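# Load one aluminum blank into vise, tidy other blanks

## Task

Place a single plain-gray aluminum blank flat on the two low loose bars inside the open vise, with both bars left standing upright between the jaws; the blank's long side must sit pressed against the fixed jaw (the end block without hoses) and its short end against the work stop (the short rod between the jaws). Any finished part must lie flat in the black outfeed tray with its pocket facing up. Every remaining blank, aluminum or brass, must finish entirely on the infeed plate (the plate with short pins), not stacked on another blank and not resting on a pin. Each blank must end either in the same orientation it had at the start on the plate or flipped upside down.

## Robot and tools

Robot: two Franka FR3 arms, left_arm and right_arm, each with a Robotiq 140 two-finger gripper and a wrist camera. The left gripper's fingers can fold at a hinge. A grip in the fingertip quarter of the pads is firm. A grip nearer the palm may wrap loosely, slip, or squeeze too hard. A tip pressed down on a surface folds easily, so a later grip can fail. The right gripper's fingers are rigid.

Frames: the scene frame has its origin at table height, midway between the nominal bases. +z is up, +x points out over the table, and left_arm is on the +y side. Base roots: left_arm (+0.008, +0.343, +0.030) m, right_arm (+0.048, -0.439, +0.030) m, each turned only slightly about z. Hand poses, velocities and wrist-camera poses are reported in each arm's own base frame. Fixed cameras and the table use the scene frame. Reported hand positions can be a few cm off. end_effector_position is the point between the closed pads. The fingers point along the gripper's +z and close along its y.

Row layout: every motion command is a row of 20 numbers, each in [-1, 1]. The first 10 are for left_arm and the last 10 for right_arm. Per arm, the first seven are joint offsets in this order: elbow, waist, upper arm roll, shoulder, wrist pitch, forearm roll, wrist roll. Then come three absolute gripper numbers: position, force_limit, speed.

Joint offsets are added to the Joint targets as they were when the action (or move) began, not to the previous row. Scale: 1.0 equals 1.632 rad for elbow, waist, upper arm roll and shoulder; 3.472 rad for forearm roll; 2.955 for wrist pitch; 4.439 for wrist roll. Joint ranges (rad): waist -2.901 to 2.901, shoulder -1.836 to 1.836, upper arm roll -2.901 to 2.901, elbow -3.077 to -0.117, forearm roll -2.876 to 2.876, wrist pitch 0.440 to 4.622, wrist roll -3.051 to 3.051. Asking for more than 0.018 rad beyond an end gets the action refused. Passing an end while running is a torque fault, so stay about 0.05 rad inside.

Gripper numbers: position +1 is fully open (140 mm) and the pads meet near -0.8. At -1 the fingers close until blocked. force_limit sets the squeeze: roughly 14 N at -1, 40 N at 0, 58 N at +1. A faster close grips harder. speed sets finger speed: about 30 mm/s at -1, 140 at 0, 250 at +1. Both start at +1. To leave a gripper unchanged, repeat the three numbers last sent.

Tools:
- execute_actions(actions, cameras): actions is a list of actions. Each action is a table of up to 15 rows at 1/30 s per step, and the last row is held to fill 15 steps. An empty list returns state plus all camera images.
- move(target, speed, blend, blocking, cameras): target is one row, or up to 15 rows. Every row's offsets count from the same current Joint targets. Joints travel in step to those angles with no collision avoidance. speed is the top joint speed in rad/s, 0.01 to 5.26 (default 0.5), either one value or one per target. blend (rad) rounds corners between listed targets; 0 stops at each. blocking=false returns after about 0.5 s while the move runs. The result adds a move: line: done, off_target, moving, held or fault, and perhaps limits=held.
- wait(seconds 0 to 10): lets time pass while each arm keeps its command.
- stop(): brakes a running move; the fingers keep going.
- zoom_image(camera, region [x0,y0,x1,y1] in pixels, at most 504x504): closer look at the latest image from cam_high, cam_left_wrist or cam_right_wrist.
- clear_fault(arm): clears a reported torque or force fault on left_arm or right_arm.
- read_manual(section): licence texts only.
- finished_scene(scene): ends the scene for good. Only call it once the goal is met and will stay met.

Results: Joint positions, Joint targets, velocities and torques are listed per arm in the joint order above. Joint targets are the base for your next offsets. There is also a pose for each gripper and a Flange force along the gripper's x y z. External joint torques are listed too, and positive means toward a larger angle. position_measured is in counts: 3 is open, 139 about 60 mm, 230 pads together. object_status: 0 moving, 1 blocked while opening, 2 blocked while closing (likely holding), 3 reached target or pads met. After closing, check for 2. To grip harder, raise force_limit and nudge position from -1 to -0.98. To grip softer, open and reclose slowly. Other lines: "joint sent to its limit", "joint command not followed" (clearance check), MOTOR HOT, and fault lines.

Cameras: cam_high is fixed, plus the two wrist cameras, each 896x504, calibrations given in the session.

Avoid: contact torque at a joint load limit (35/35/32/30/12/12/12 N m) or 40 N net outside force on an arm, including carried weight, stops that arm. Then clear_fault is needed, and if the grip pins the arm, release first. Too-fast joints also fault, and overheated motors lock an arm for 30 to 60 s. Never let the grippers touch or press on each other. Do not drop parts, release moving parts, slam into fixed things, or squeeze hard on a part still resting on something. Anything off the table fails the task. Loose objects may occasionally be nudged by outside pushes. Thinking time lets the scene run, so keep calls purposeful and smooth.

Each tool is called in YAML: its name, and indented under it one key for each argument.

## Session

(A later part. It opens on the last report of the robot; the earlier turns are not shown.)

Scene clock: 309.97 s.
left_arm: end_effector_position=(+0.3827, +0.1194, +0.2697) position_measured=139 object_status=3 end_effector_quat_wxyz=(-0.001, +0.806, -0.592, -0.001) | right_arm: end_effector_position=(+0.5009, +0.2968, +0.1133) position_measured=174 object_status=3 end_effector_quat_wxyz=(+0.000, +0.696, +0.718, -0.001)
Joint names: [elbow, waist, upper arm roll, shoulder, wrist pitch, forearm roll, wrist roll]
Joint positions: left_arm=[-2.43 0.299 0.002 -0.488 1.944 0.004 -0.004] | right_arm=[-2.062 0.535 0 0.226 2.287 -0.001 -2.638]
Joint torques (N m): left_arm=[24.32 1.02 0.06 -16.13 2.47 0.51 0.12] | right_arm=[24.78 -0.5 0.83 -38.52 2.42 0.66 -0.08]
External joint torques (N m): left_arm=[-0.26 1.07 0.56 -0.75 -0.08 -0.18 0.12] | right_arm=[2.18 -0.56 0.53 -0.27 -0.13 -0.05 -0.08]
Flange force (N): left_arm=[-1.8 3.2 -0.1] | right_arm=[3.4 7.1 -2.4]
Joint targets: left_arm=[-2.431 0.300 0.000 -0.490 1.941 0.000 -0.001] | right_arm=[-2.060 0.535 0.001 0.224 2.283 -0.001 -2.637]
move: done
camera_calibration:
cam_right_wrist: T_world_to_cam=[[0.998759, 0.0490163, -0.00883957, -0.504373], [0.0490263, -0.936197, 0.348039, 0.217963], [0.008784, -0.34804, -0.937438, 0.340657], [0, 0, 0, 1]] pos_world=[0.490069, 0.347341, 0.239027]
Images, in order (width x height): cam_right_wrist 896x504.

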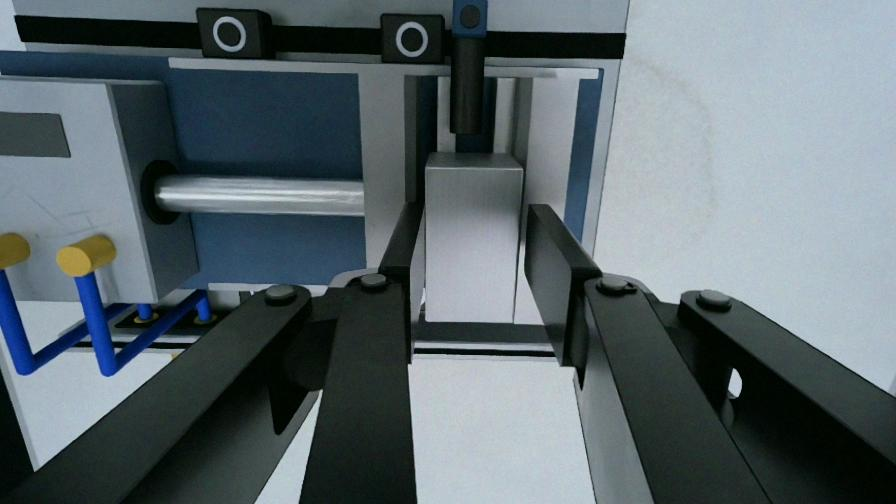

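move:
  target:
    - [0,0,0,0,0,0,0,-0.08,0,-0.8,0,0,0,0,0,0,0,-1,-0.6,-1]
    - [0,0,0,0,0,0,0,-0.08,0,-0.8,0.0071,-0.0019,0,0.0049,-0.0012,0,-0.0007,-1,-0.6,-1]
  speed: 0.04

move:
  target: [0,0,0,0,0,0,0,-0.08,0,-0.8,0.0041,-0.0011,0,0.0028,-0.0007,0,-0.0004,-1,-0.6,-1]
  speed: 0.04
  cameras: ["cam_right_wrist"]

zoom_image:
  camera: "cam_right_wrist"
  region: [330, 0, 630, 300]

Scene clock: 316.07 s.
left_arm: end_effector_position=(+0.3827, +0.1194, +0.2697) position_measured=139 object_status=3 end_effector_quat_wxyz=(-0.001, +0.806, -0.592, -0.001) | right_arm: end_effector_position=(+0.4999, +0.2970, +0.1136) position_measured=180 object_status=2 end_effector_quat_wxyz=(-0.001, +0.695, +0.719, -0.005)
Joint names: [elbow, waist, upper arm roll, shoulder, wrist pitch, forearm roll, wrist roll]
Joint positions: left_arm=[-2.43 0.299 0.002 -0.488 1.944 0.004 -0.004] | right_arm=[-2.053 0.535 0.001 0.231 2.273 -0.001 -2.637]
Joint torques (N m): left_arm=[24.32 1.02 0.05 -16.14 2.47 0.51 0.13] | right_arm=[26.67 -2.02 0.06 -37.03 3.87 0.5 -0.22]
External joint torques (N m): left_arm=[-0.21 0.97 0.43 -0.75 -0.08 -0.18 0.13] | right_arm=[4.03 -2.08 -0.25 1.38 1.34 -0.22 -0.22]
Flange force (N): left_arm=[-1.6 3.0 -0.2] | right_arm=[6.1 16.9 1.7]
Joint targets: left_arm=[-2.431 0.300 0.000 -0.490 1.941 0.000 -0.001] | right_arm=[-2.048 0.532 0.001 0.232 2.280 -0.001 -2.640]
move: done

Scene clock: 316.77 s.
left_arm: end_effector_position=(+0.3827, +0.1194, +0.2697) position_measured=139 object_status=3 end_effector_quat_wxyz=(-0.001, +0.806, -0.592, -0.001) | right_arm: end_effector_position=(+0.5001, +0.2971, +0.1137) position_measured=180 object_status=2 end_effector_quat_wxyz=(-0.002, +0.696, +0.718, -0.007)
Joint names: [elbow, waist, upper arm roll, shoulder, wrist pitch, forearm roll, wrist roll]
Joint positions: left_arm=[-2.43 0.299 0.002 -0.488 1.944 0.004 -0.004] | right_arm=[-2.047 0.534 0.002 0.234 2.266 0 -2.637]
Joint torques (N m): left_arm=[24.31 1.01 0.03 -16.09 2.47 0.52 0.11] | right_arm=[26.91 -2.51 -0.29 -36.54 4.53 0.34 -0.3]
External joint torques (N m): left_arm=[-0.26 1.04 0.5 -0.65 -0.08 -0.17 0.11] | right_arm=[4.28 -2.42 -0.46 1.93 2.01 -0.38 -0.3]
Flange force (N): left_arm=[-1.7 2.9 0.0] | right_arm=[6.4 18.7 3.7]
Joint targets: left_arm=[-2.431 0.300 0.000 -0.490 1.941 0.000 -0.001] | right_arm=[-2.042 0.530 0.001 0.237 2.278 -0.001 -2.642]
move: off_target (right_arm); right_arm: the wrist pitch is farthest, 0.012 rad from its target
camera_calibration:
cam_right_wrist: T_world_to_cam=[[0.998576, 0.049096, -0.0208813, -0.502195], [0.0533074, -0.934173, 0.352816, 0.214803], [-0.00218484, -0.353427, -0.93546, 0.347973], [0, 0, 0, 1]] pos_world=[0.49079, 0.348302, 0.239242]
Images, in order (width x height): cam_right_wrist 896x504.

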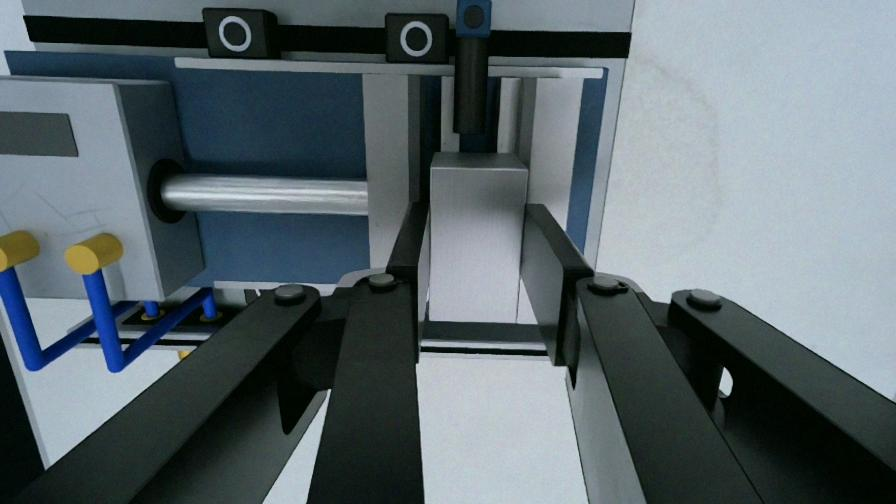

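Scaled by 1.680 from the camera's 896x504 image, which has a finer 1280x720 frame.

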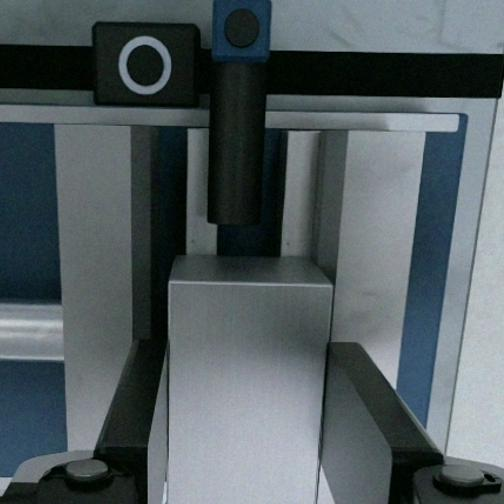

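move:
  target: [0,0,0,0,0,0,0,-0.08,0,-0.8,0.0021,0,0,-0.0034,-0.0031,0,0,-1,-0.6,-1]
  speed: 0.04
  cameras: ["cam_right_wrist","cam_high"]

zoom_image:
  camera: "cam_right_wrist"
  region: [330, 0, 630, 300]

zoom_image:
  camera: "cam_high"
  region: [360, 270, 440, 350]

Scene clock: 326.73 s.
left_arm: end_effector_position=(+0.3827, +0.1194, +0.2697) position_measured=139 object_status=3 end_effector_quat_wxyz=(-0.001, +0.806, -0.592, -0.001) | right_arm: end_effector_position=(+0.5003, +0.2968, +0.1141) position_measured=180 object_status=2 end_effector_quat_wxyz=(-0.002, +0.696, +0.718, -0.008)
Joint names: [elbow, waist, upper arm roll, shoulder, wrist pitch, forearm roll, wrist roll]
Joint positions: left_arm=[-2.43 0.299 0.002 -0.488 1.944 0.004 -0.004] | right_arm=[-2.044 0.534 0.002 0.235 2.262 0 -2.637]
Joint torques (N m): left_arm=[24.32 1.01 0.07 -16.09 2.45 0.51 0.14] | right_arm=[27.17 -2.15 -0.28 -39.98 3.69 0.36 -0.31]
External joint torques (N m): left_arm=[-0.22 1.06 0.57 -0.67 -0.1 -0.18 0.14] | right_arm=[4.51 -2 -0.4 -1.38 1.18 -0.36 -0.31]
Flange force (N): left_arm=[-1.9 2.8 -0.1] | right_arm=[3.4 12.2 -3.1]
Joint targets: left_arm=[-2.431 0.300 0.000 -0.490 1.941 0.000 -0.001] | right_arm=[-2.038 0.530 0.001 0.231 2.269 -0.001 -2.642]
move: done
camera_calibration:
cam_right_wrist: T_world_to_cam=[[0.998571, 0.0485931, -0.0222343, -0.50197], [0.053318, -0.933897, 0.353544, 0.214271], [-0.00358476, -0.354225, -0.935154, 0.349205], [0, 0, 0, 1]] pos_world=[0.49108, 0.348196, 0.239645]
Images, in order (width x height): cam_high 896x504, cam_right_wrist 896x504.

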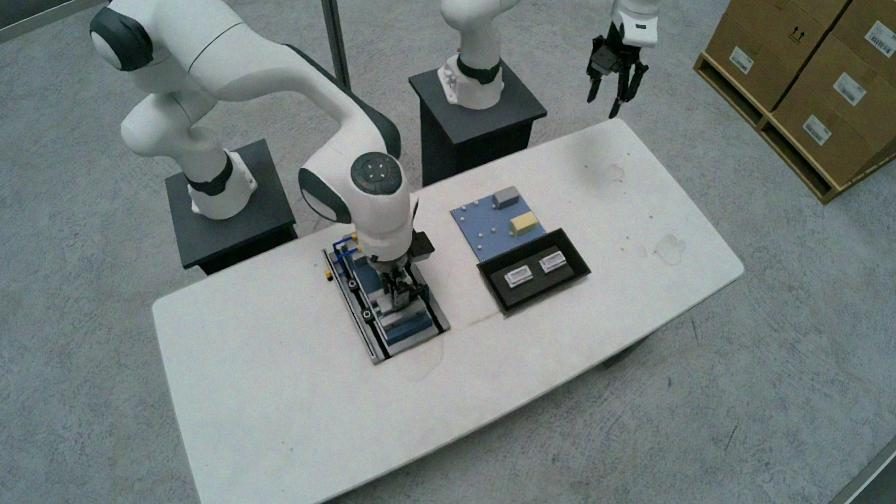

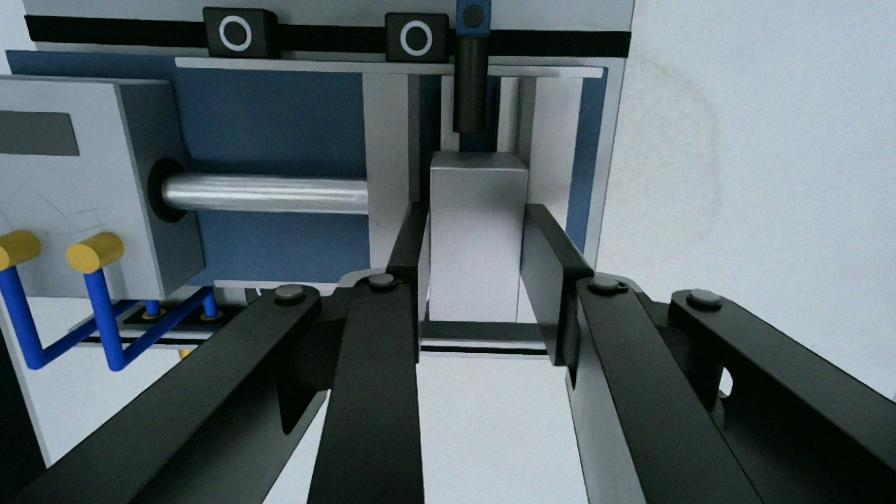

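Scaled by 1.680 from the camera's 896x504 image, which has a finer 1280x720 frame.

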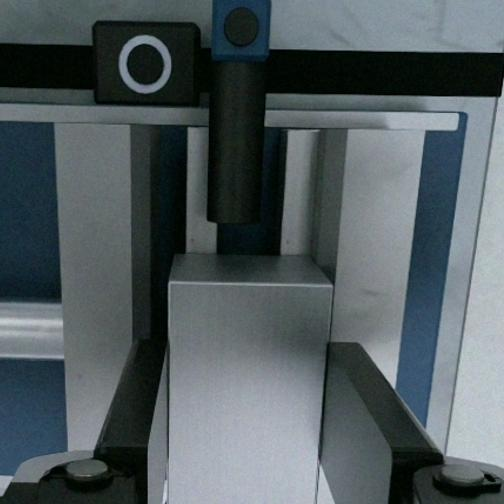

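Scaled by 6.300 from the camera's 896x504 image, which has a finer 1280x720 frame.

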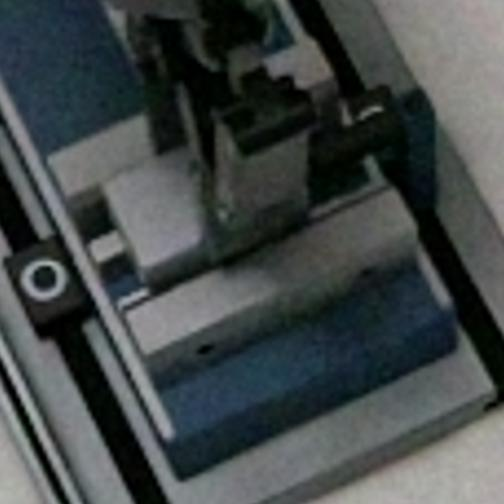

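move:
  target:
    - [0,0,0,0,0,0,0,-0.08,0,-0.8,-0.0087,0.0019,0,-0.0023,0.0035,0,0.0007,-1,-0.6,-1]
    - [0,0,0,0,0,0,0,-0.08,0,-0.8,-0.0087,0.0019,0,-0.0023,0.0035,0,0.0007,-0.36,-0.6,-1]
    - [0,0,0,0,0,0,0,-0.08,0,-0.8,0.0075,0.0019,0,-0.0282,-0.0197,0,0.0007,-0.36,-0.6,-1]
    - [0,0,0,0,0,0,0,-0.08,0,-0.8,0.0656,-0.0115,0,0.0208,-0.0247,0,-0.0041,-0.36,-0.6,-1]
    - [0,0,0,0,0,0,0,-0.08,0,-0.8,0.0656,-0.0115,0,0.0208,-0.0247,0,-0.0041,0.45,0,0]
  speed: [0.04,0.05,0.1,0.3,0.3]
  cameras: ["cam_right_wrist","cam_high"]

zoom_image:
  camera: "cam_right_wrist"
  region: [270, 0, 620, 350]

zoom_image:
  camera: "cam_high"
  region: [360, 270, 440, 350]

Scene clock: 347.63 s.
left_arm: end_effector_position=(+0.3827, +0.1194, +0.2697) position_measured=139 object_status=3 end_effector_quat_wxyz=(-0.001, +0.806, -0.592, -0.001) | right_arm: end_effector_position=(+0.5318, +0.3001, +0.1401) position_measured=72 object_status=0 end_effector_quat_wxyz=(+0.000, +0.697, +0.717, +0.002)
Joint names: [elbow, waist, upper arm roll, shoulder, wrist pitch, forearm roll, wrist roll]
Joint positions: left_arm=[-2.43 0.299 0.002 -0.488 1.944 0.004 -0.004] | right_arm=[-1.933 0.513 0.001 0.264 2.2 0 -2.657]
Joint torques (N m): left_arm=[24.31 0.94 0.04 -16.09 2.47 0.5 0.13] | right_arm=[25.29 -0.56 0.97 -39.18 2.27 0.79 -0.25]
External joint torques (N m): left_arm=[-0.3 0.98 0.54 -0.56 -0.09 -0.19 0.13] | right_arm=[1.8 -0.57 0.66 1.21 -0.31 0.02 -0.25]
Flange force (N): left_arm=[-1.7 2.7 0.1] | right_arm=[4.6 10.2 -0.9]
Joint targets: left_arm=[-2.431 0.300 0.000 -0.490 1.941 0.000 -0.001] | right_arm=[-1.931 0.511 0.001 0.265 2.196 -0.001 -2.660]
move: done
camera_calibration:
cam_right_wrist: T_world_to_cam=[[0.998915, 0.04632, -0.00472643, -0.534992], [0.0451039, -0.937473, 0.345124, 0.213072], [0.0115552, -0.344963, -0.938545, 0.364483], [0, 0, 0, 1]] pos_world=[0.520589, 0.350263, 0.266019]
Images, in order (width x height): cam_high 896x504, cam_right_wrist 896x504.

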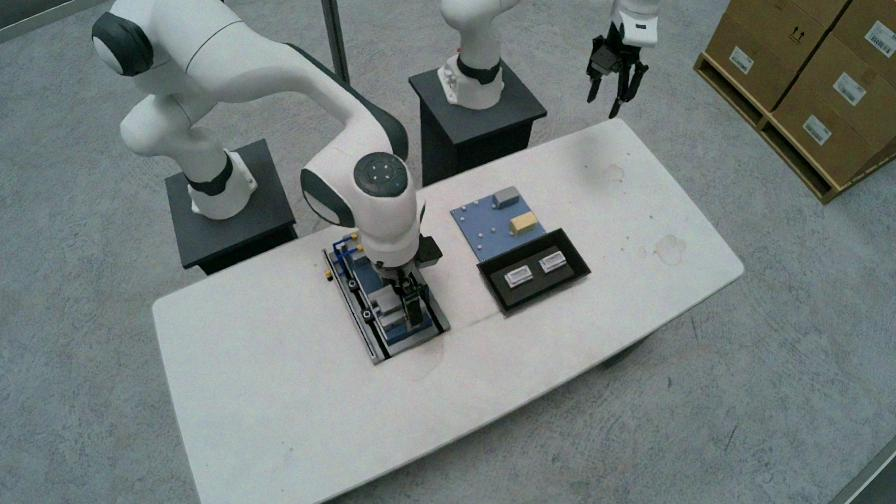

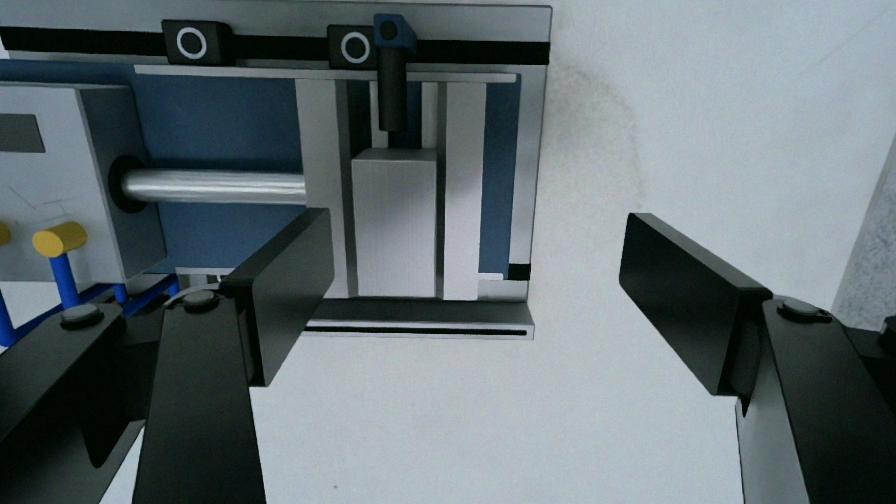

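Scaled by 1.440 from the camera's 896x504 image, which has a finer 1280x720 frame.

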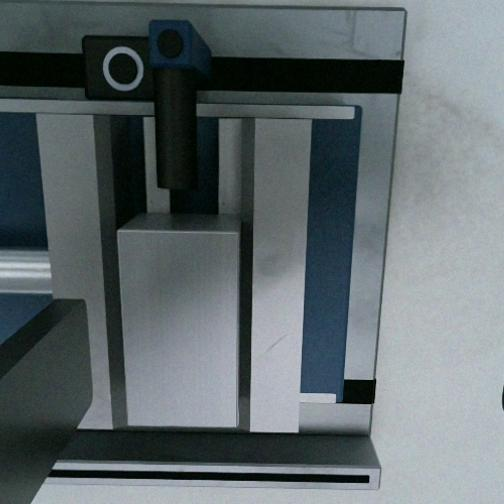

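Scaled by 6.300 from the camera's 896x504 image, which has a finer 1280x720 frame.

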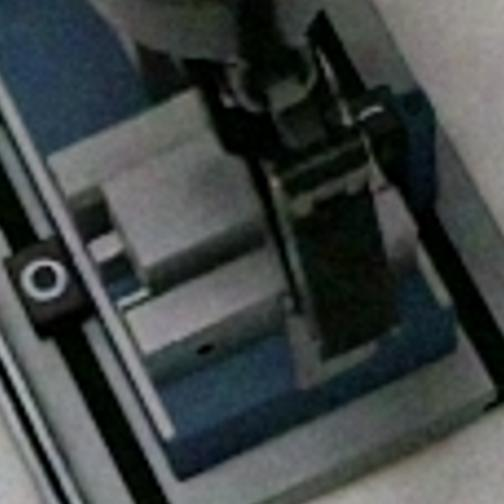

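zoom_image:
  camera: "cam_high"
  region: [365, 280, 415, 330]

zoom_image:
  camera: "cam_right_wrist"
  region: [320, 60, 520, 310]

Scaled by 10.080 from the camera's 896x504 image, which has a finer 1280x720 frame.

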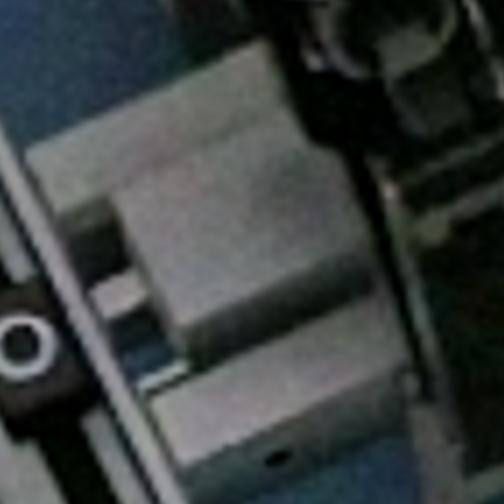

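Scaled by 2.016 from the camera's 896x504 image, which has a finer 1280x720 frame.

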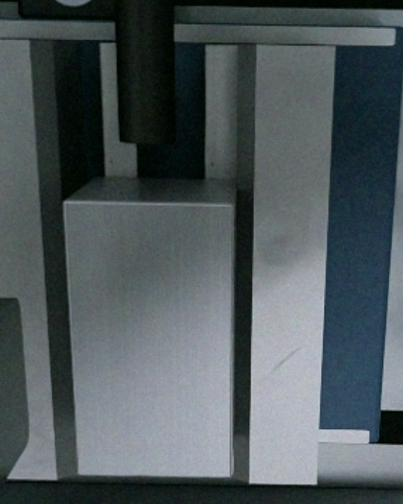

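move:
  target:
    - [0,0,0,0,0,0,0,-0.08,0,-0.8,-0.0129,0.0024,0,-0.0086,0.0024,0,0.0007,0.45,0,0]
    - [0,0,0,0,0,0,0,-0.08,0,-0.8,-0.027,0.0024,0,0.0147,0.023,0,0.0007,0.45,0,0]
  speed: [0.1,0.08]

move:
  target: [0,0,0,0,0,0,0,-0.08,0,-0.8,-0.0015,0,0,0.0025,0.0022,0,0,0.45,0,0]
  speed: 0.04

move:
  target: [0,0,0,0,0,0,0,-0.08,0,-0.8,-0.0015,0,0,0.0025,0.0022,0,0,0.45,0,0]
  speed: 0.04
  cameras: ["cam_right_wrist"]

Scene clock: 391.93 s.
left_arm: end_effector_position=(+0.3827, +0.1194, +0.2697) position_measured=139 object_status=3 end_effector_quat_wxyz=(-0.001, +0.806, -0.592, -0.001) | right_arm: end_effector_position=(+0.5259, +0.2975, +0.1123) position_measured=72 object_status=3 end_effector_quat_wxyz=(-0.001, +0.696, +0.718, -0.002)
Joint names: [elbow, waist, upper arm roll, shoulder, wrist pitch, forearm roll, wrist roll]
Joint positions: left_arm=[-2.43 0.299 0.002 -0.488 1.944 0.004 -0.004] | right_arm=[-1.974 0.514 0.001 0.288 2.259 0 -2.657]
Joint velocities: left_arm=[within noise] | right_arm=[0 0 0 0 0.003 0 0.001]
Joint torques (N m): left_arm=[24.33 1 0.04 -16.11 2.45 0.52 0.14] | right_arm=[24.02 0.14 1.14 -39.64 2.81 0.74 -0.13]
External joint torques (N m): left_arm=[-0.25 1.09 0.58 -0.56 -0.1 -0.17 0.14] | right_arm=[1.14 0.19 0.87 0.8 0.26 0.01 -0.13]
Flange force (N): left_arm=[-1.9 2.6 0.0] | right_arm=[3.4 5.5 0.8]
Joint targets: left_arm=[-2.431 0.300 0.000 -0.490 1.941 0.000 -0.001] | right_arm=[-1.975 0.515 0.001 0.289 2.264 -0.001 -2.657]
move: done

Scene clock: 392.63 s.
left_arm: end_effector_position=(+0.3827, +0.1194, +0.2697) position_measured=139 object_status=3 end_effector_quat_wxyz=(-0.001, +0.806, -0.592, -0.001) | right_arm: end_effector_position=(+0.5261, +0.2976, +0.1098) position_measured=72 object_status=3 end_effector_quat_wxyz=(+0.000, +0.696, +0.718, -0.001)
Joint names: [elbow, waist, upper arm roll, shoulder, wrist pitch, forearm roll, wrist roll]
Joint positions: left_arm=[-2.43 0.299 0.002 -0.488 1.944 0.004 -0.004] | right_arm=[-1.976 0.514 0.001 0.292 2.265 0 -2.657]
Joint velocities: left_arm=[within noise] | right_arm=[-0.001 0.001 0 0.001 0.004 -0.001 0.001]
Joint torques (N m): left_arm=[24.32 1.02 0.11 -16.07 2.47 0.52 0.13] | right_arm=[23.76 0.09 1.11 -39.42 2.94 0.75 -0.09]
External joint torques (N m): left_arm=[-0.21 1.03 0.57 -0.66 -0.08 -0.17 0.13] | right_arm=[0.89 -0.01 0.7 1.18 0.38 0.02 -0.09]
Flange force (N): left_arm=[-1.8 2.7 -0.1] | right_arm=[3.1 5.5 1.8]
Joint targets: left_arm=[-2.431 0.300 0.000 -0.490 1.941 0.000 -0.001] | right_arm=[-1.978 0.515 0.001 0.293 2.270 -0.001 -2.657]
move: done

Scene clock: 393.33 s.
left_arm: end_effector_position=(+0.3827, +0.1194, +0.2697) position_measured=139 object_status=3 end_effector_quat_wxyz=(-0.001, +0.806, -0.592, -0.001) | right_arm: end_effector_position=(+0.5261, +0.2976, +0.1069) position_measured=72 object_status=3 end_effector_quat_wxyz=(-0.001, +0.696, +0.718, -0.001)
Joint names: [elbow, waist, upper arm roll, shoulder, wrist pitch, forearm roll, wrist roll]
Joint positions: left_arm=[-2.43 0.299 0.002 -0.488 1.944 0.004 -0.004] | right_arm=[-1.978 0.514 0.001 0.296 2.272 0 -2.657]
Joint velocities: left_arm=[within noise] | right_arm=[0.001 -0.001 0 0.002 0.004 -0.001 -0.001]
Joint torques (N m): left_arm=[24.37 0.98 0.03 -16.07 2.47 0.52 0.09] | right_arm=[23.81 0.15 1.17 -39.4 2.84 0.76 -0.12]
External joint torques (N m): left_arm=[-0.23 1.04 0.55 -0.61 -0.09 -0.17 0.09] | right_arm=[1.05 0.04 0.74 1.21 0.29 0.03 -0.12]
Flange force (N): left_arm=[-1.7 2.7 -0.1] | right_arm=[3.5 6.2 1.6]
Joint targets: left_arm=[-2.431 0.300 0.000 -0.490 1.941 0.000 -0.001] | right_arm=[-1.980 0.515 0.001 0.298 2.277 -0.001 -2.657]
move: done
camera_calibration:
cam_right_wrist: T_world_to_cam=[[0.99883, 0.0473105, -0.0100055, -0.528992], [0.0478365, -0.936424, 0.347594, 0.2204], [0.00707543, -0.347666, -0.937592, 0.335464], [0, 0, 0, 1]] pos_world=[0.515457, 0.348044, 0.232626]
Images, in order (width x height): cam_right_wrist 896x504.

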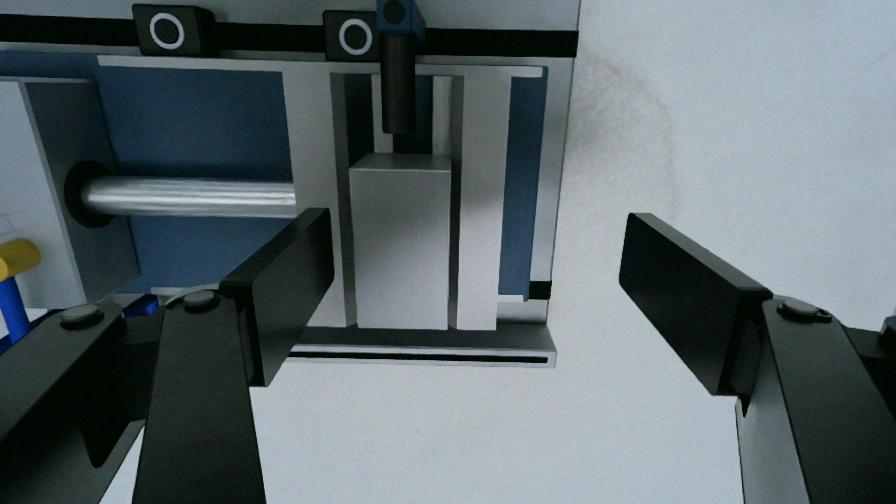

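move:
  target: [0,0,0,0,0,0,0,-0.08,0,-0.8,-0.0015,0,0,0.0025,0.0022,0,0,0.45,0,0]
  speed: 0.04

move:
  target: [0,0,0,0,0,0,0,-0.08,0,-0.8,-0.0015,0,0,0.0025,0.0022,0,0,0.45,0,0]
  speed: 0.04

move:
  target: [0,0,0,0,0,0,0,-0.08,0,-0.8,-0.0015,0,0,0.0025,0.0022,0,0,0.45,0,0]
  speed: 0.04
  cameras: ["cam_right_wrist","cam_high"]

zoom_image:
  camera: "cam_high"
  region: [365, 270, 425, 330]

Scene clock: 397.27 s.
left_arm: end_effector_position=(+0.3827, +0.1194, +0.2697) position_measured=139 object_status=3 end_effector_quat_wxyz=(-0.001, +0.806, -0.592, -0.001) | right_arm: end_effector_position=(+0.5260, +0.2975, +0.1039) position_measured=72 object_status=3 end_effector_quat_wxyz=(-0.001, +0.696, +0.718, -0.001)
Joint names: [elbow, waist, upper arm roll, shoulder, wrist pitch, forearm roll, wrist roll]
Joint positions: left_arm=[-2.43 0.299 0.002 -0.488 1.944 0.004 -0.004] | right_arm=[-1.981 0.514 0.001 0.3 2.278 0 -2.657]
Joint velocities: left_arm=[within noise] | right_arm=[0 0.001 -0.001 0 0.004 -0.001 0.001]
Joint torques (N m): left_arm=[24.33 1.05 0.04 -16.14 2.47 0.52 0.12] | right_arm=[23.68 0.09 1.05 -39.42 2.8 0.73 -0.06]
External joint torques (N m): left_arm=[-0.22 1.09 0.52 -0.66 -0.08 -0.16 0.12] | right_arm=[0.94 -0.08 0.57 1.33 0.24 0.01 -0.06]
Flange force (N): left_arm=[-1.8 2.8 -0.1] | right_arm=[3.4 6.2 1.8]
Joint targets: left_arm=[-2.431 0.300 0.000 -0.490 1.941 0.000 -0.001] | right_arm=[-1.983 0.515 0.001 0.302 2.283 -0.001 -2.657]
move: done

Scene clock: 397.97 s.
left_arm: end_effector_position=(+0.3827, +0.1194, +0.2697) position_measured=139 object_status=3 end_effector_quat_wxyz=(-0.001, +0.806, -0.592, -0.001) | right_arm: end_effector_position=(+0.5259, +0.2975, +0.1010) position_measured=72 object_status=3 end_effector_quat_wxyz=(-0.001, +0.696, +0.718, -0.001)
Joint names: [elbow, waist, upper arm roll, shoulder, wrist pitch, forearm roll, wrist roll]
Joint positions: left_arm=[-2.43 0.299 0.002 -0.488 1.944 0.004 -0.004] | right_arm=[-1.983 0.514 0.001 0.304 2.285 0 -2.657]
Joint velocities: left_arm=[within noise] | right_arm=[0 -0.001 -0.001 0 0.003 0 0]
Joint torques (N m): left_arm=[24.29 1.04 0.07 -16.13 2.44 0.52 0.12] | right_arm=[23.49 0.12 1.1 -39.6 2.78 0.73 -0.07]
External joint torques (N m): left_arm=[-0.28 1.12 0.59 -0.7 -0.11 -0.17 0.12] | right_arm=[0.88 0.12 0.77 1.02 0.23 0.02 -0.07]
Flange force (N): left_arm=[-1.9 3.1 -0.1] | right_arm=[3.2 5.1 1.4]
Joint targets: left_arm=[-2.431 0.300 0.000 -0.490 1.941 0.000 -0.001] | right_arm=[-1.985 0.515 0.001 0.306 2.290 -0.001 -2.657]
move: done

Scene clock: 398.67 s.
left_arm: end_effector_position=(+0.3827, +0.1194, +0.2697) position_measured=139 object_status=3 end_effector_quat_wxyz=(-0.001, +0.806, -0.592, -0.001) | right_arm: end_effector_position=(+0.5258, +0.2974, +0.0980) position_measured=72 object_status=3 end_effector_quat_wxyz=(-0.001, +0.696, +0.718, -0.001)
Joint names: [elbow, waist, upper arm roll, shoulder, wrist pitch, forearm roll, wrist roll]
Joint positions: left_arm=[-2.43 0.299 0.002 -0.488 1.944 0.004 -0.004] | right_arm=[-1.986 0.514 0.001 0.308 2.291 0 -2.657]
Joint velocities: left_arm=[within noise] | right_arm=[0 0 -0.001 0.001 0.003 0 -0.001]
Joint torques (N m): left_arm=[24.32 0.99 0.09 -16.1 2.47 0.53 0.11] | right_arm=[23.48 0.14 1.14 -39.65 2.85 0.75 -0.12]
External joint torques (N m): left_arm=[-0.2 0.98 0.51 -0.69 -0.07 -0.16 0.11] | right_arm=[0.8 0.03 0.7 1.31 0.28 0.03 -0.11]
Flange force (N): left_arm=[-1.7 2.8 -0.1] | right_arm=[3.1 5.5 2.0]
Joint targets: left_arm=[-2.431 0.300 0.000 -0.490 1.941 0.000 -0.001] | right_arm=[-1.987 0.515 0.001 0.310 2.296 -0.001 -2.657]
move: done
camera_calibration:
cam_right_wrist: T_world_to_cam=[[0.998831, 0.0472805, -0.0101009, -0.528745], [0.0478416, -0.936426, 0.347589, 0.223413], [0.00697547, -0.347666, -0.937592, 0.327139], [0, 0, 0, 1]] pos_world=[0.515156, 0.347944, 0.223726]
Images, in order (width x height): cam_high 896x504, cam_right_wrist 896x504.

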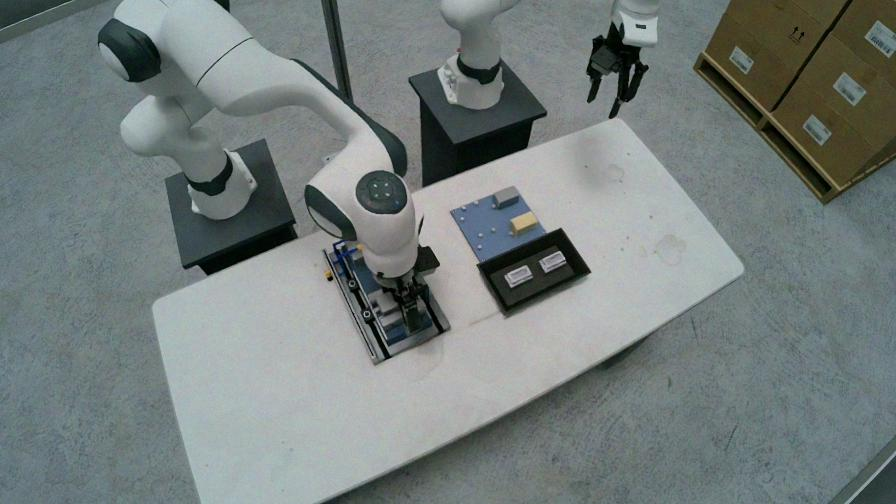

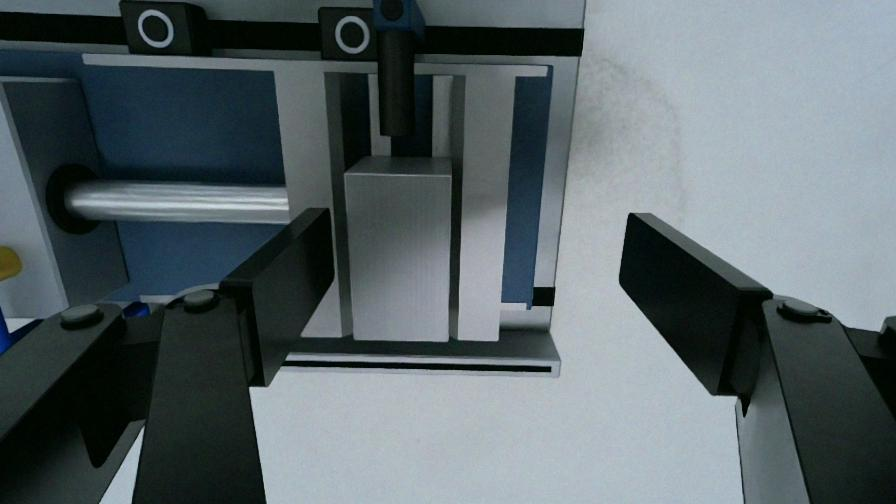

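Scaled by 8.400 from the camera's 896x504 image, which has a finer 1280x720 frame.

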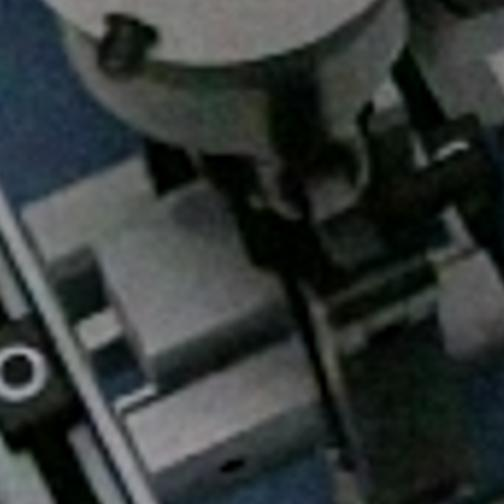

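move:
  target: [0,0,0,0,0,0,0,-0.08,0,-0.8,-0.0018,0,0,0.003,0.0027,0,0,0.45,0,0]
  speed: 0.04

move:
  target: [0,0,0,0,0,0,0,-0.08,0,-0.8,0.0102,-0.0027,0,0.007,-0.0017,0,-0.001,0.45,0,0]
  speed: 0.04
  cameras: ["cam_right_wrist"]

zoom_image:
  camera: "cam_right_wrist"
  region: [270, 50, 570, 350]

Scene clock: 402.87 s.
left_arm: end_effector_position=(+0.3827, +0.1194, +0.2697) position_measured=139 object_status=3 end_effector_quat_wxyz=(-0.001, +0.806, -0.592, -0.001) | right_arm: end_effector_position=(+0.5256, +0.2973, +0.0945) position_measured=72 object_status=3 end_effector_quat_wxyz=(-0.001, +0.696, +0.718, -0.001)
Joint names: [elbow, waist, upper arm roll, shoulder, wrist pitch, forearm roll, wrist roll]
Joint positions: left_arm=[-2.43 0.299 0.002 -0.488 1.944 0.004 -0.004] | right_arm=[-1.989 0.514 0.001 0.313 2.299 0 -2.657]
Joint velocities: left_arm=[within noise] | right_arm=[-0.001 0.001 0 0 0.005 0.001 0.001]
Joint torques (N m): left_arm=[24.29 1.01 0.05 -16.11 2.46 0.51 0.1] | right_arm=[23.44 0.11 1.02 -39.73 2.78 0.72 -0.13]
External joint torques (N m): left_arm=[-0.23 1.02 0.52 -0.71 -0.08 -0.19 0.1] | right_arm=[0.98 0.08 0.65 1.05 0.23 0.02 -0.12]
Flange force (N): left_arm=[-1.7 3.0 -0.1] | right_arm=[3.2 5.6 1.5]
Joint targets: left_arm=[-2.431 0.300 0.000 -0.490 1.941 0.000 -0.001] | right_arm=[-1.990 0.515 0.001 0.315 2.304 -0.001 -2.657]
move: done

Scene clock: 403.63 s.
left_arm: end_effector_position=(+0.3827, +0.1194, +0.2697) position_measured=139 object_status=3 end_effector_quat_wxyz=(-0.001, +0.806, -0.592, -0.001) | right_arm: end_effector_position=(+0.5296, +0.2988, +0.0933) position_measured=72 object_status=3 end_effector_quat_wxyz=(+0.000, +0.696, +0.718, +0.000)
Joint names: [elbow, waist, upper arm roll, shoulder, wrist pitch, forearm roll, wrist roll]
Joint positions: left_arm=[-2.43 0.299 0.002 -0.488 1.944 0.004 -0.004] | right_arm=[-1.976 0.512 0.001 0.324 2.299 0 -2.658]
Joint torques (N m): left_arm=[24.34 1.01 0.02 -16.13 2.46 0.52 0.14] | right_arm=[24.15 -0.81 1.14 -39.76 2.52 0.71 -0.24]
External joint torques (N m): left_arm=[-0.25 1.03 0.49 -0.6 -0.09 -0.17 0.14] | right_arm=[1.65 -0.82 0.77 1.44 -0.03 0 -0.24]
Flange force (N): left_arm=[-1.7 2.7 0.0] | right_arm=[4.0 9.9 1.1]
Joint targets: left_arm=[-2.431 0.300 0.000 -0.490 1.941 0.000 -0.001] | right_arm=[-1.974 0.511 0.001 0.326 2.299 -0.001 -2.661]
move: done
camera_calibration:
cam_right_wrist: T_world_to_cam=[[0.998856, 0.0471148, -0.00818073, -0.532832], [0.0470274, -0.936808, 0.346667, 0.226728], [0.0086694, -0.346656, -0.937952, 0.322065], [0, 0, 0, 1]] pos_world=[0.518768, 0.349151, 0.219124]
Images, in order (width x height): cam_right_wrist 896x504.

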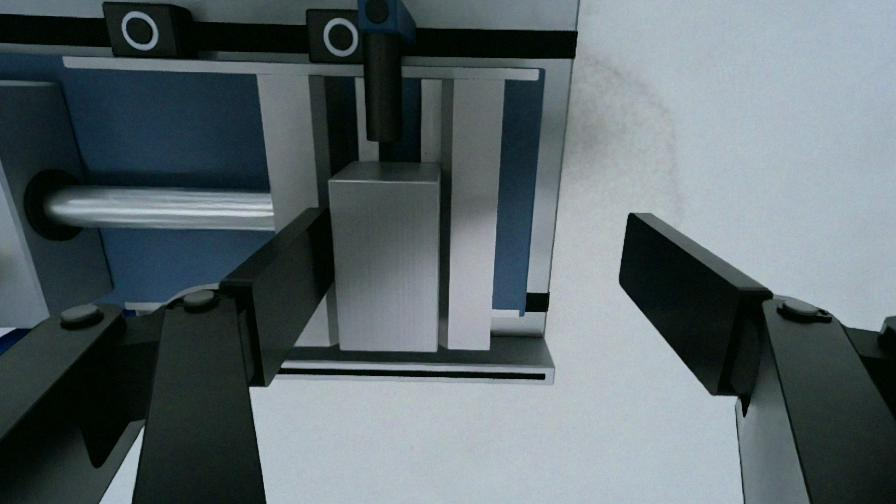

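Scaled by 1.680 from the camera's 896x504 image, which has a finer 1280x720 frame.

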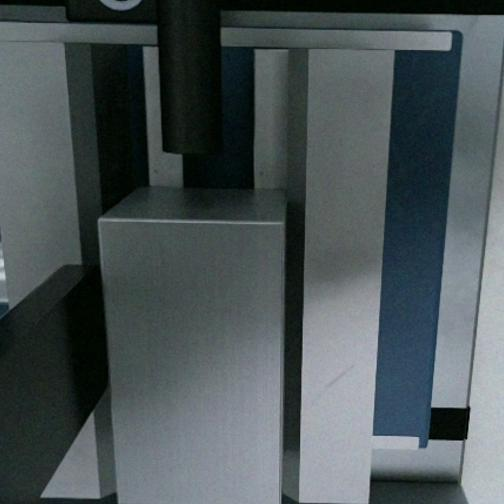

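move:
  target: [0,0,0,0,0,0,0,-0.08,0,-0.8,0.0061,-0.0016,0,0.0042,-0.001,0,-0.0006,0.45,0,0]
  speed: 0.04

move:
  target: [0,0,0,0,0,0,0,-0.08,0,-0.8,0.0041,-0.0011,0,0.0028,-0.0007,0,-0.0004,0.45,0,0]
  speed: 0.04
  cameras: ["cam_right_wrist"]

zoom_image:
  camera: "cam_right_wrist"
  region: [270, 50, 570, 350]

Scene clock: 407.70 s.
left_arm: end_effector_position=(+0.3827, +0.1194, +0.2697) position_measured=139 object_status=3 end_effector_quat_wxyz=(-0.001, +0.806, -0.592, -0.001) | right_arm: end_effector_position=(+0.5332, +0.2991, +0.0934) position_measured=72 object_status=3 end_effector_quat_wxyz=(+0.000, +0.697, +0.718, +0.001)
Joint names: [elbow, waist, upper arm roll, shoulder, wrist pitch, forearm roll, wrist roll]
Joint positions: left_arm=[-2.43 0.299 0.002 -0.488 1.944 0.004 -0.004] | right_arm=[-1.966 0.51 0.001 0.331 2.299 0 -2.66]
Joint torques (N m): left_arm=[24.33 1 0.02 -16.1 2.45 0.53 0.1] | right_arm=[24.7 -0.86 0.86 -40.09 2.46 0.63 -0.34]
External joint torques (N m): left_arm=[-0.27 1.05 0.52 -0.63 -0.11 -0.16 0.1] | right_arm=[2.16 -0.79 0.55 1.35 -0.1 -0.08 -0.34]
Flange force (N): left_arm=[-1.7 2.8 0.0] | right_arm=[4.7 11.7 0.5]
Joint targets: left_arm=[-2.431 0.300 0.000 -0.490 1.941 0.000 -0.001] | right_arm=[-1.964 0.508 0.001 0.333 2.296 -0.001 -2.664]
move: done

Scene clock: 408.40 s.
left_arm: end_effector_position=(+0.3827, +0.1194, +0.2697) position_measured=139 object_status=3 end_effector_quat_wxyz=(-0.001, +0.806, -0.592, -0.001) | right_arm: end_effector_position=(+0.5333, +0.2991, +0.0929) position_measured=72 object_status=3 end_effector_quat_wxyz=(+0.000, +0.696, +0.718, -0.001)
Joint names: [elbow, waist, upper arm roll, shoulder, wrist pitch, forearm roll, wrist roll]
Joint positions: left_arm=[-2.43 0.299 0.002 -0.488 1.944 0.004 -0.004] | right_arm=[-1.96 0.51 0.001 0.335 2.293 0 -2.661]
Joint torques (N m): left_arm=[24.3 1 0.05 -16.11 2.46 0.52 0.13] | right_arm=[25.21 -2.12 0.08 -40.09 2.94 0.31 -0.34]
External joint torques (N m): left_arm=[-0.29 1.05 0.55 -0.66 -0.1 -0.17 0.13] | right_arm=[2.6 -2.12 -0.29 1.56 0.38 -0.4 -0.33]
Flange force (N): left_arm=[-1.8 3.0 0.0] | right_arm=[3.8 14.1 1.5]
Joint targets: left_arm=[-2.431 0.300 0.000 -0.490 1.941 0.000 -0.001] | right_arm=[-1.957 0.506 0.001 0.338 2.294 -0.001 -2.666]
move: done
camera_calibration:
cam_right_wrist: T_world_to_cam=[[0.998815, 0.0477775, -0.00929741, -0.53671], [0.0480322, -0.936589, 0.347123, 0.226353], [0.00787683, -0.347158, -0.937774, 0.322346], [0, 0, 0, 1]] pos_world=[0.522663, 0.349547, 0.218725]
Images, in order (width x height): cam_right_wrist 896x504.

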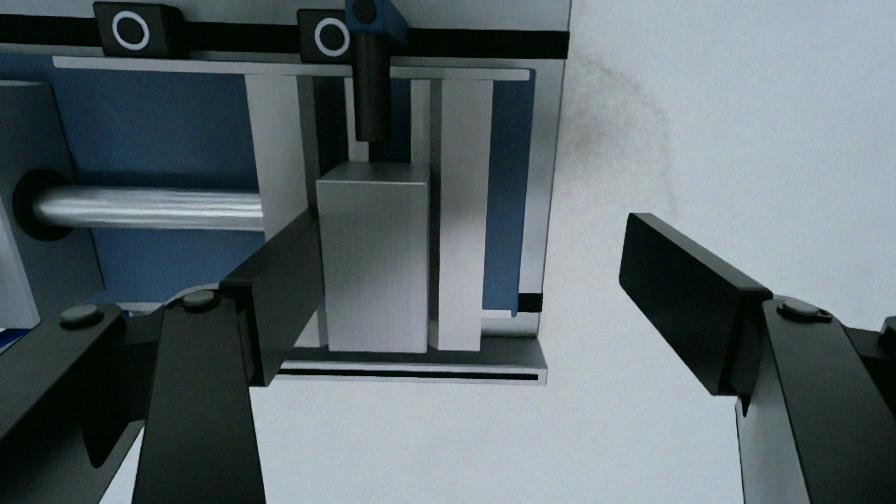

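Scaled by 1.680 from the camera's 896x504 image, which has a finer 1280x720 frame.

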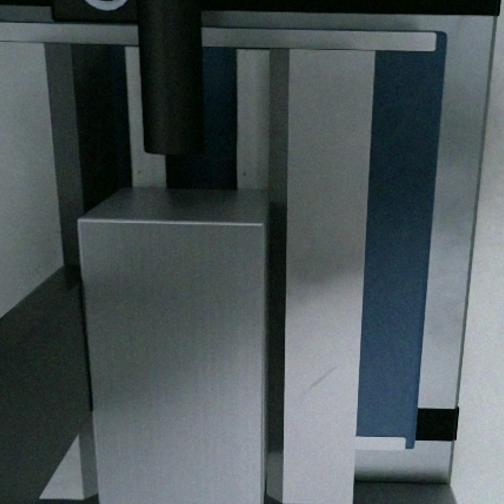

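move:
  target:
    - [0,0,0,0,0,0,0,-0.08,0,-0.8,-0.0143,0.0038,0,-0.0099,0.0024,0,0.0014,0.45,0,0]
    - [0,0,0,0,0,0,0,-0.08,0,-0.8,0.0086,0.0038,0,-0.0471,-0.0308,0,0.0014,0.45,0,0]
    - [0,0,0,0,0,0,0,-0.08,0,-0.8,-0.1165,-0.0385,0,-0.1397,-0.0125,0,-0.0141,0.45,0,0]
    - [0,0,0,0,0,0,0,-0.08,0,-0.8,-0.1165,-0.0385,0,-0.1397,-0.0125,0,-0.0141,-0.8,0,0]
    - [0,0,0,0,0,0,0,-0.08,0,-0.8,-0.136,-0.0385,0,-0.104,0.018,0,-0.0141,-0.8,0,0]
  speed: [0.06,0.2,0.4,0.3,0.1]
  blend: [0,0.02,0,0,0]
  cameras: ["cam_right_wrist","cam_high"]

zoom_image:
  camera: "cam_right_wrist"
  region: [330, 0, 630, 300]

zoom_image:
  camera: "cam_high"
  region: [360, 270, 440, 350]

Scene clock: 431.80 s.
left_arm: end_effector_position=(+0.3827, +0.1194, +0.2697) position_measured=139 object_status=3 end_effector_quat_wxyz=(-0.001, +0.806, -0.592, -0.001) | right_arm: end_effector_position=(+0.4994, +0.2385, +0.1028) position_measured=229 object_status=3 end_effector_quat_wxyz=(+0.000, +0.697, +0.717, -0.001)
Joint names: [elbow, waist, upper arm roll, shoulder, wrist pitch, forearm roll, wrist roll]
Joint positions: left_arm=[-2.43 0.299 0.002 -0.488 1.944 0.004 -0.004] | right_arm=[-2.178 0.445 0.001 0.167 2.342 0 -2.725]
Joint velocities: left_arm=[within noise] | right_arm=[0.001 0.001 0 -0.001 0.004 0 0]
Joint torques (N m): left_arm=[24.33 0.99 0.05 -16.09 2.46 0.51 0.13] | right_arm=[23.2 -0.73 0.89 -34.9 2.78 0.7 -0.24]
External joint torques (N m): left_arm=[-0.26 1 0.49 -0.63 -0.1 -0.18 0.13] | right_arm=[1.18 -0.66 0.78 0.87 0.24 0.03 -0.24]
Flange force (N): left_arm=[-1.7 2.8 0.0] | right_arm=[2.0 6.1 1.2]
Joint targets: left_arm=[-2.431 0.300 0.000 -0.490 1.941 0.000 -0.001] | right_arm=[-2.179 0.444 0.001 0.168 2.347 -0.001 -2.728]
move: done
camera_calibration:
cam_right_wrist: T_world_to_cam=[[0.998871, 0.0465381, -0.00950188, -0.499481], [0.0469388, -0.936539, 0.347407, 0.168241], [0.0072688, -0.347461, -0.937666, 0.311219], [0, 0, 0, 1]] pos_world=[0.488758, 0.288945, 0.228626]
Images, in order (width x height): cam_high 896x504, cam_right_wrist 896x504.

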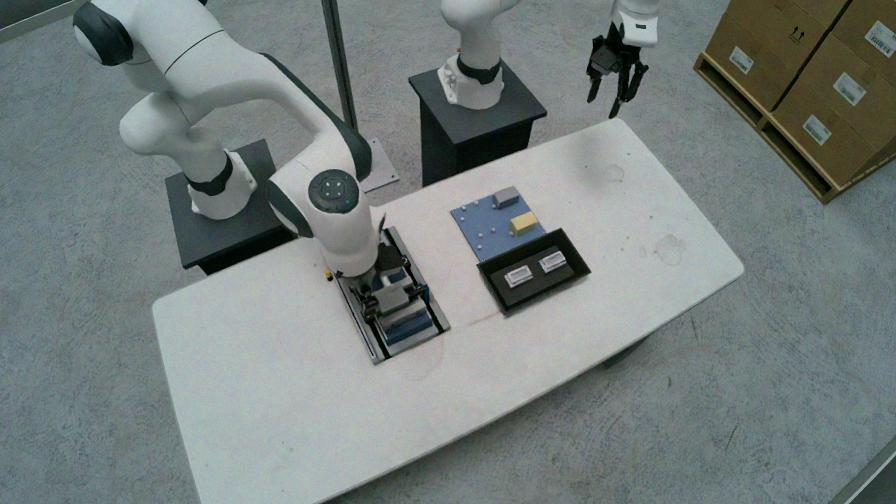

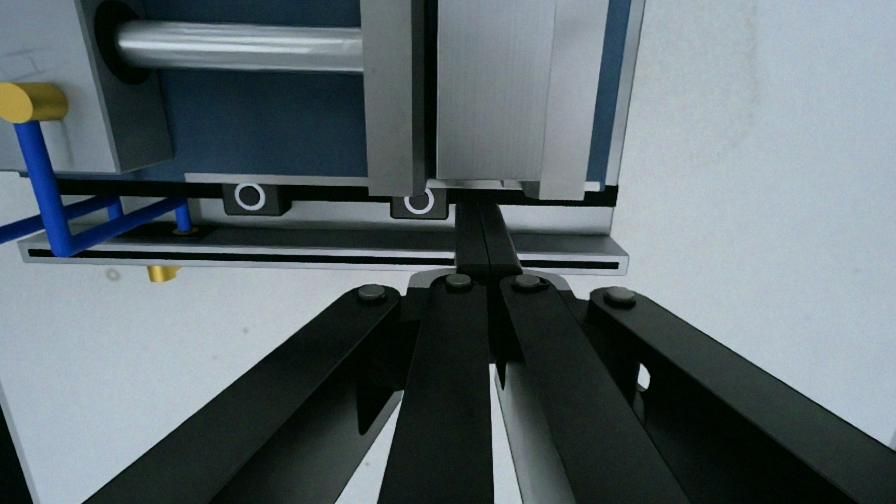

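Scaled by 1.680 from the camera's 896x504 image, which has a finer 1280x720 frame.

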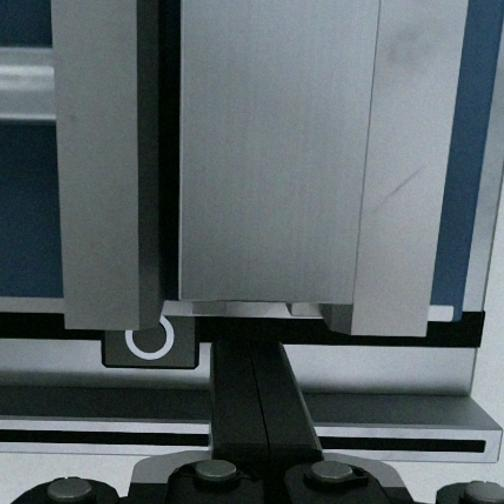

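Scaled by 6.300 from the camera's 896x504 image, which has a finer 1280x720 frame.

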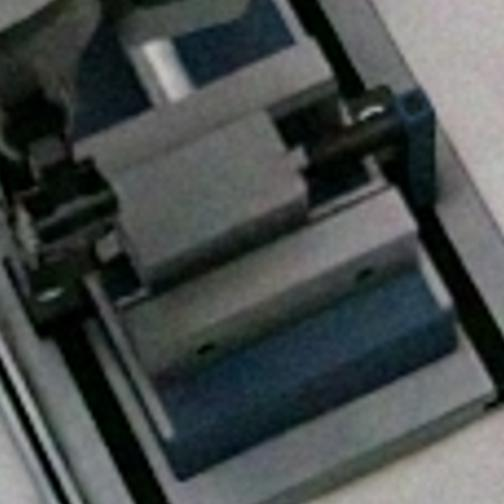

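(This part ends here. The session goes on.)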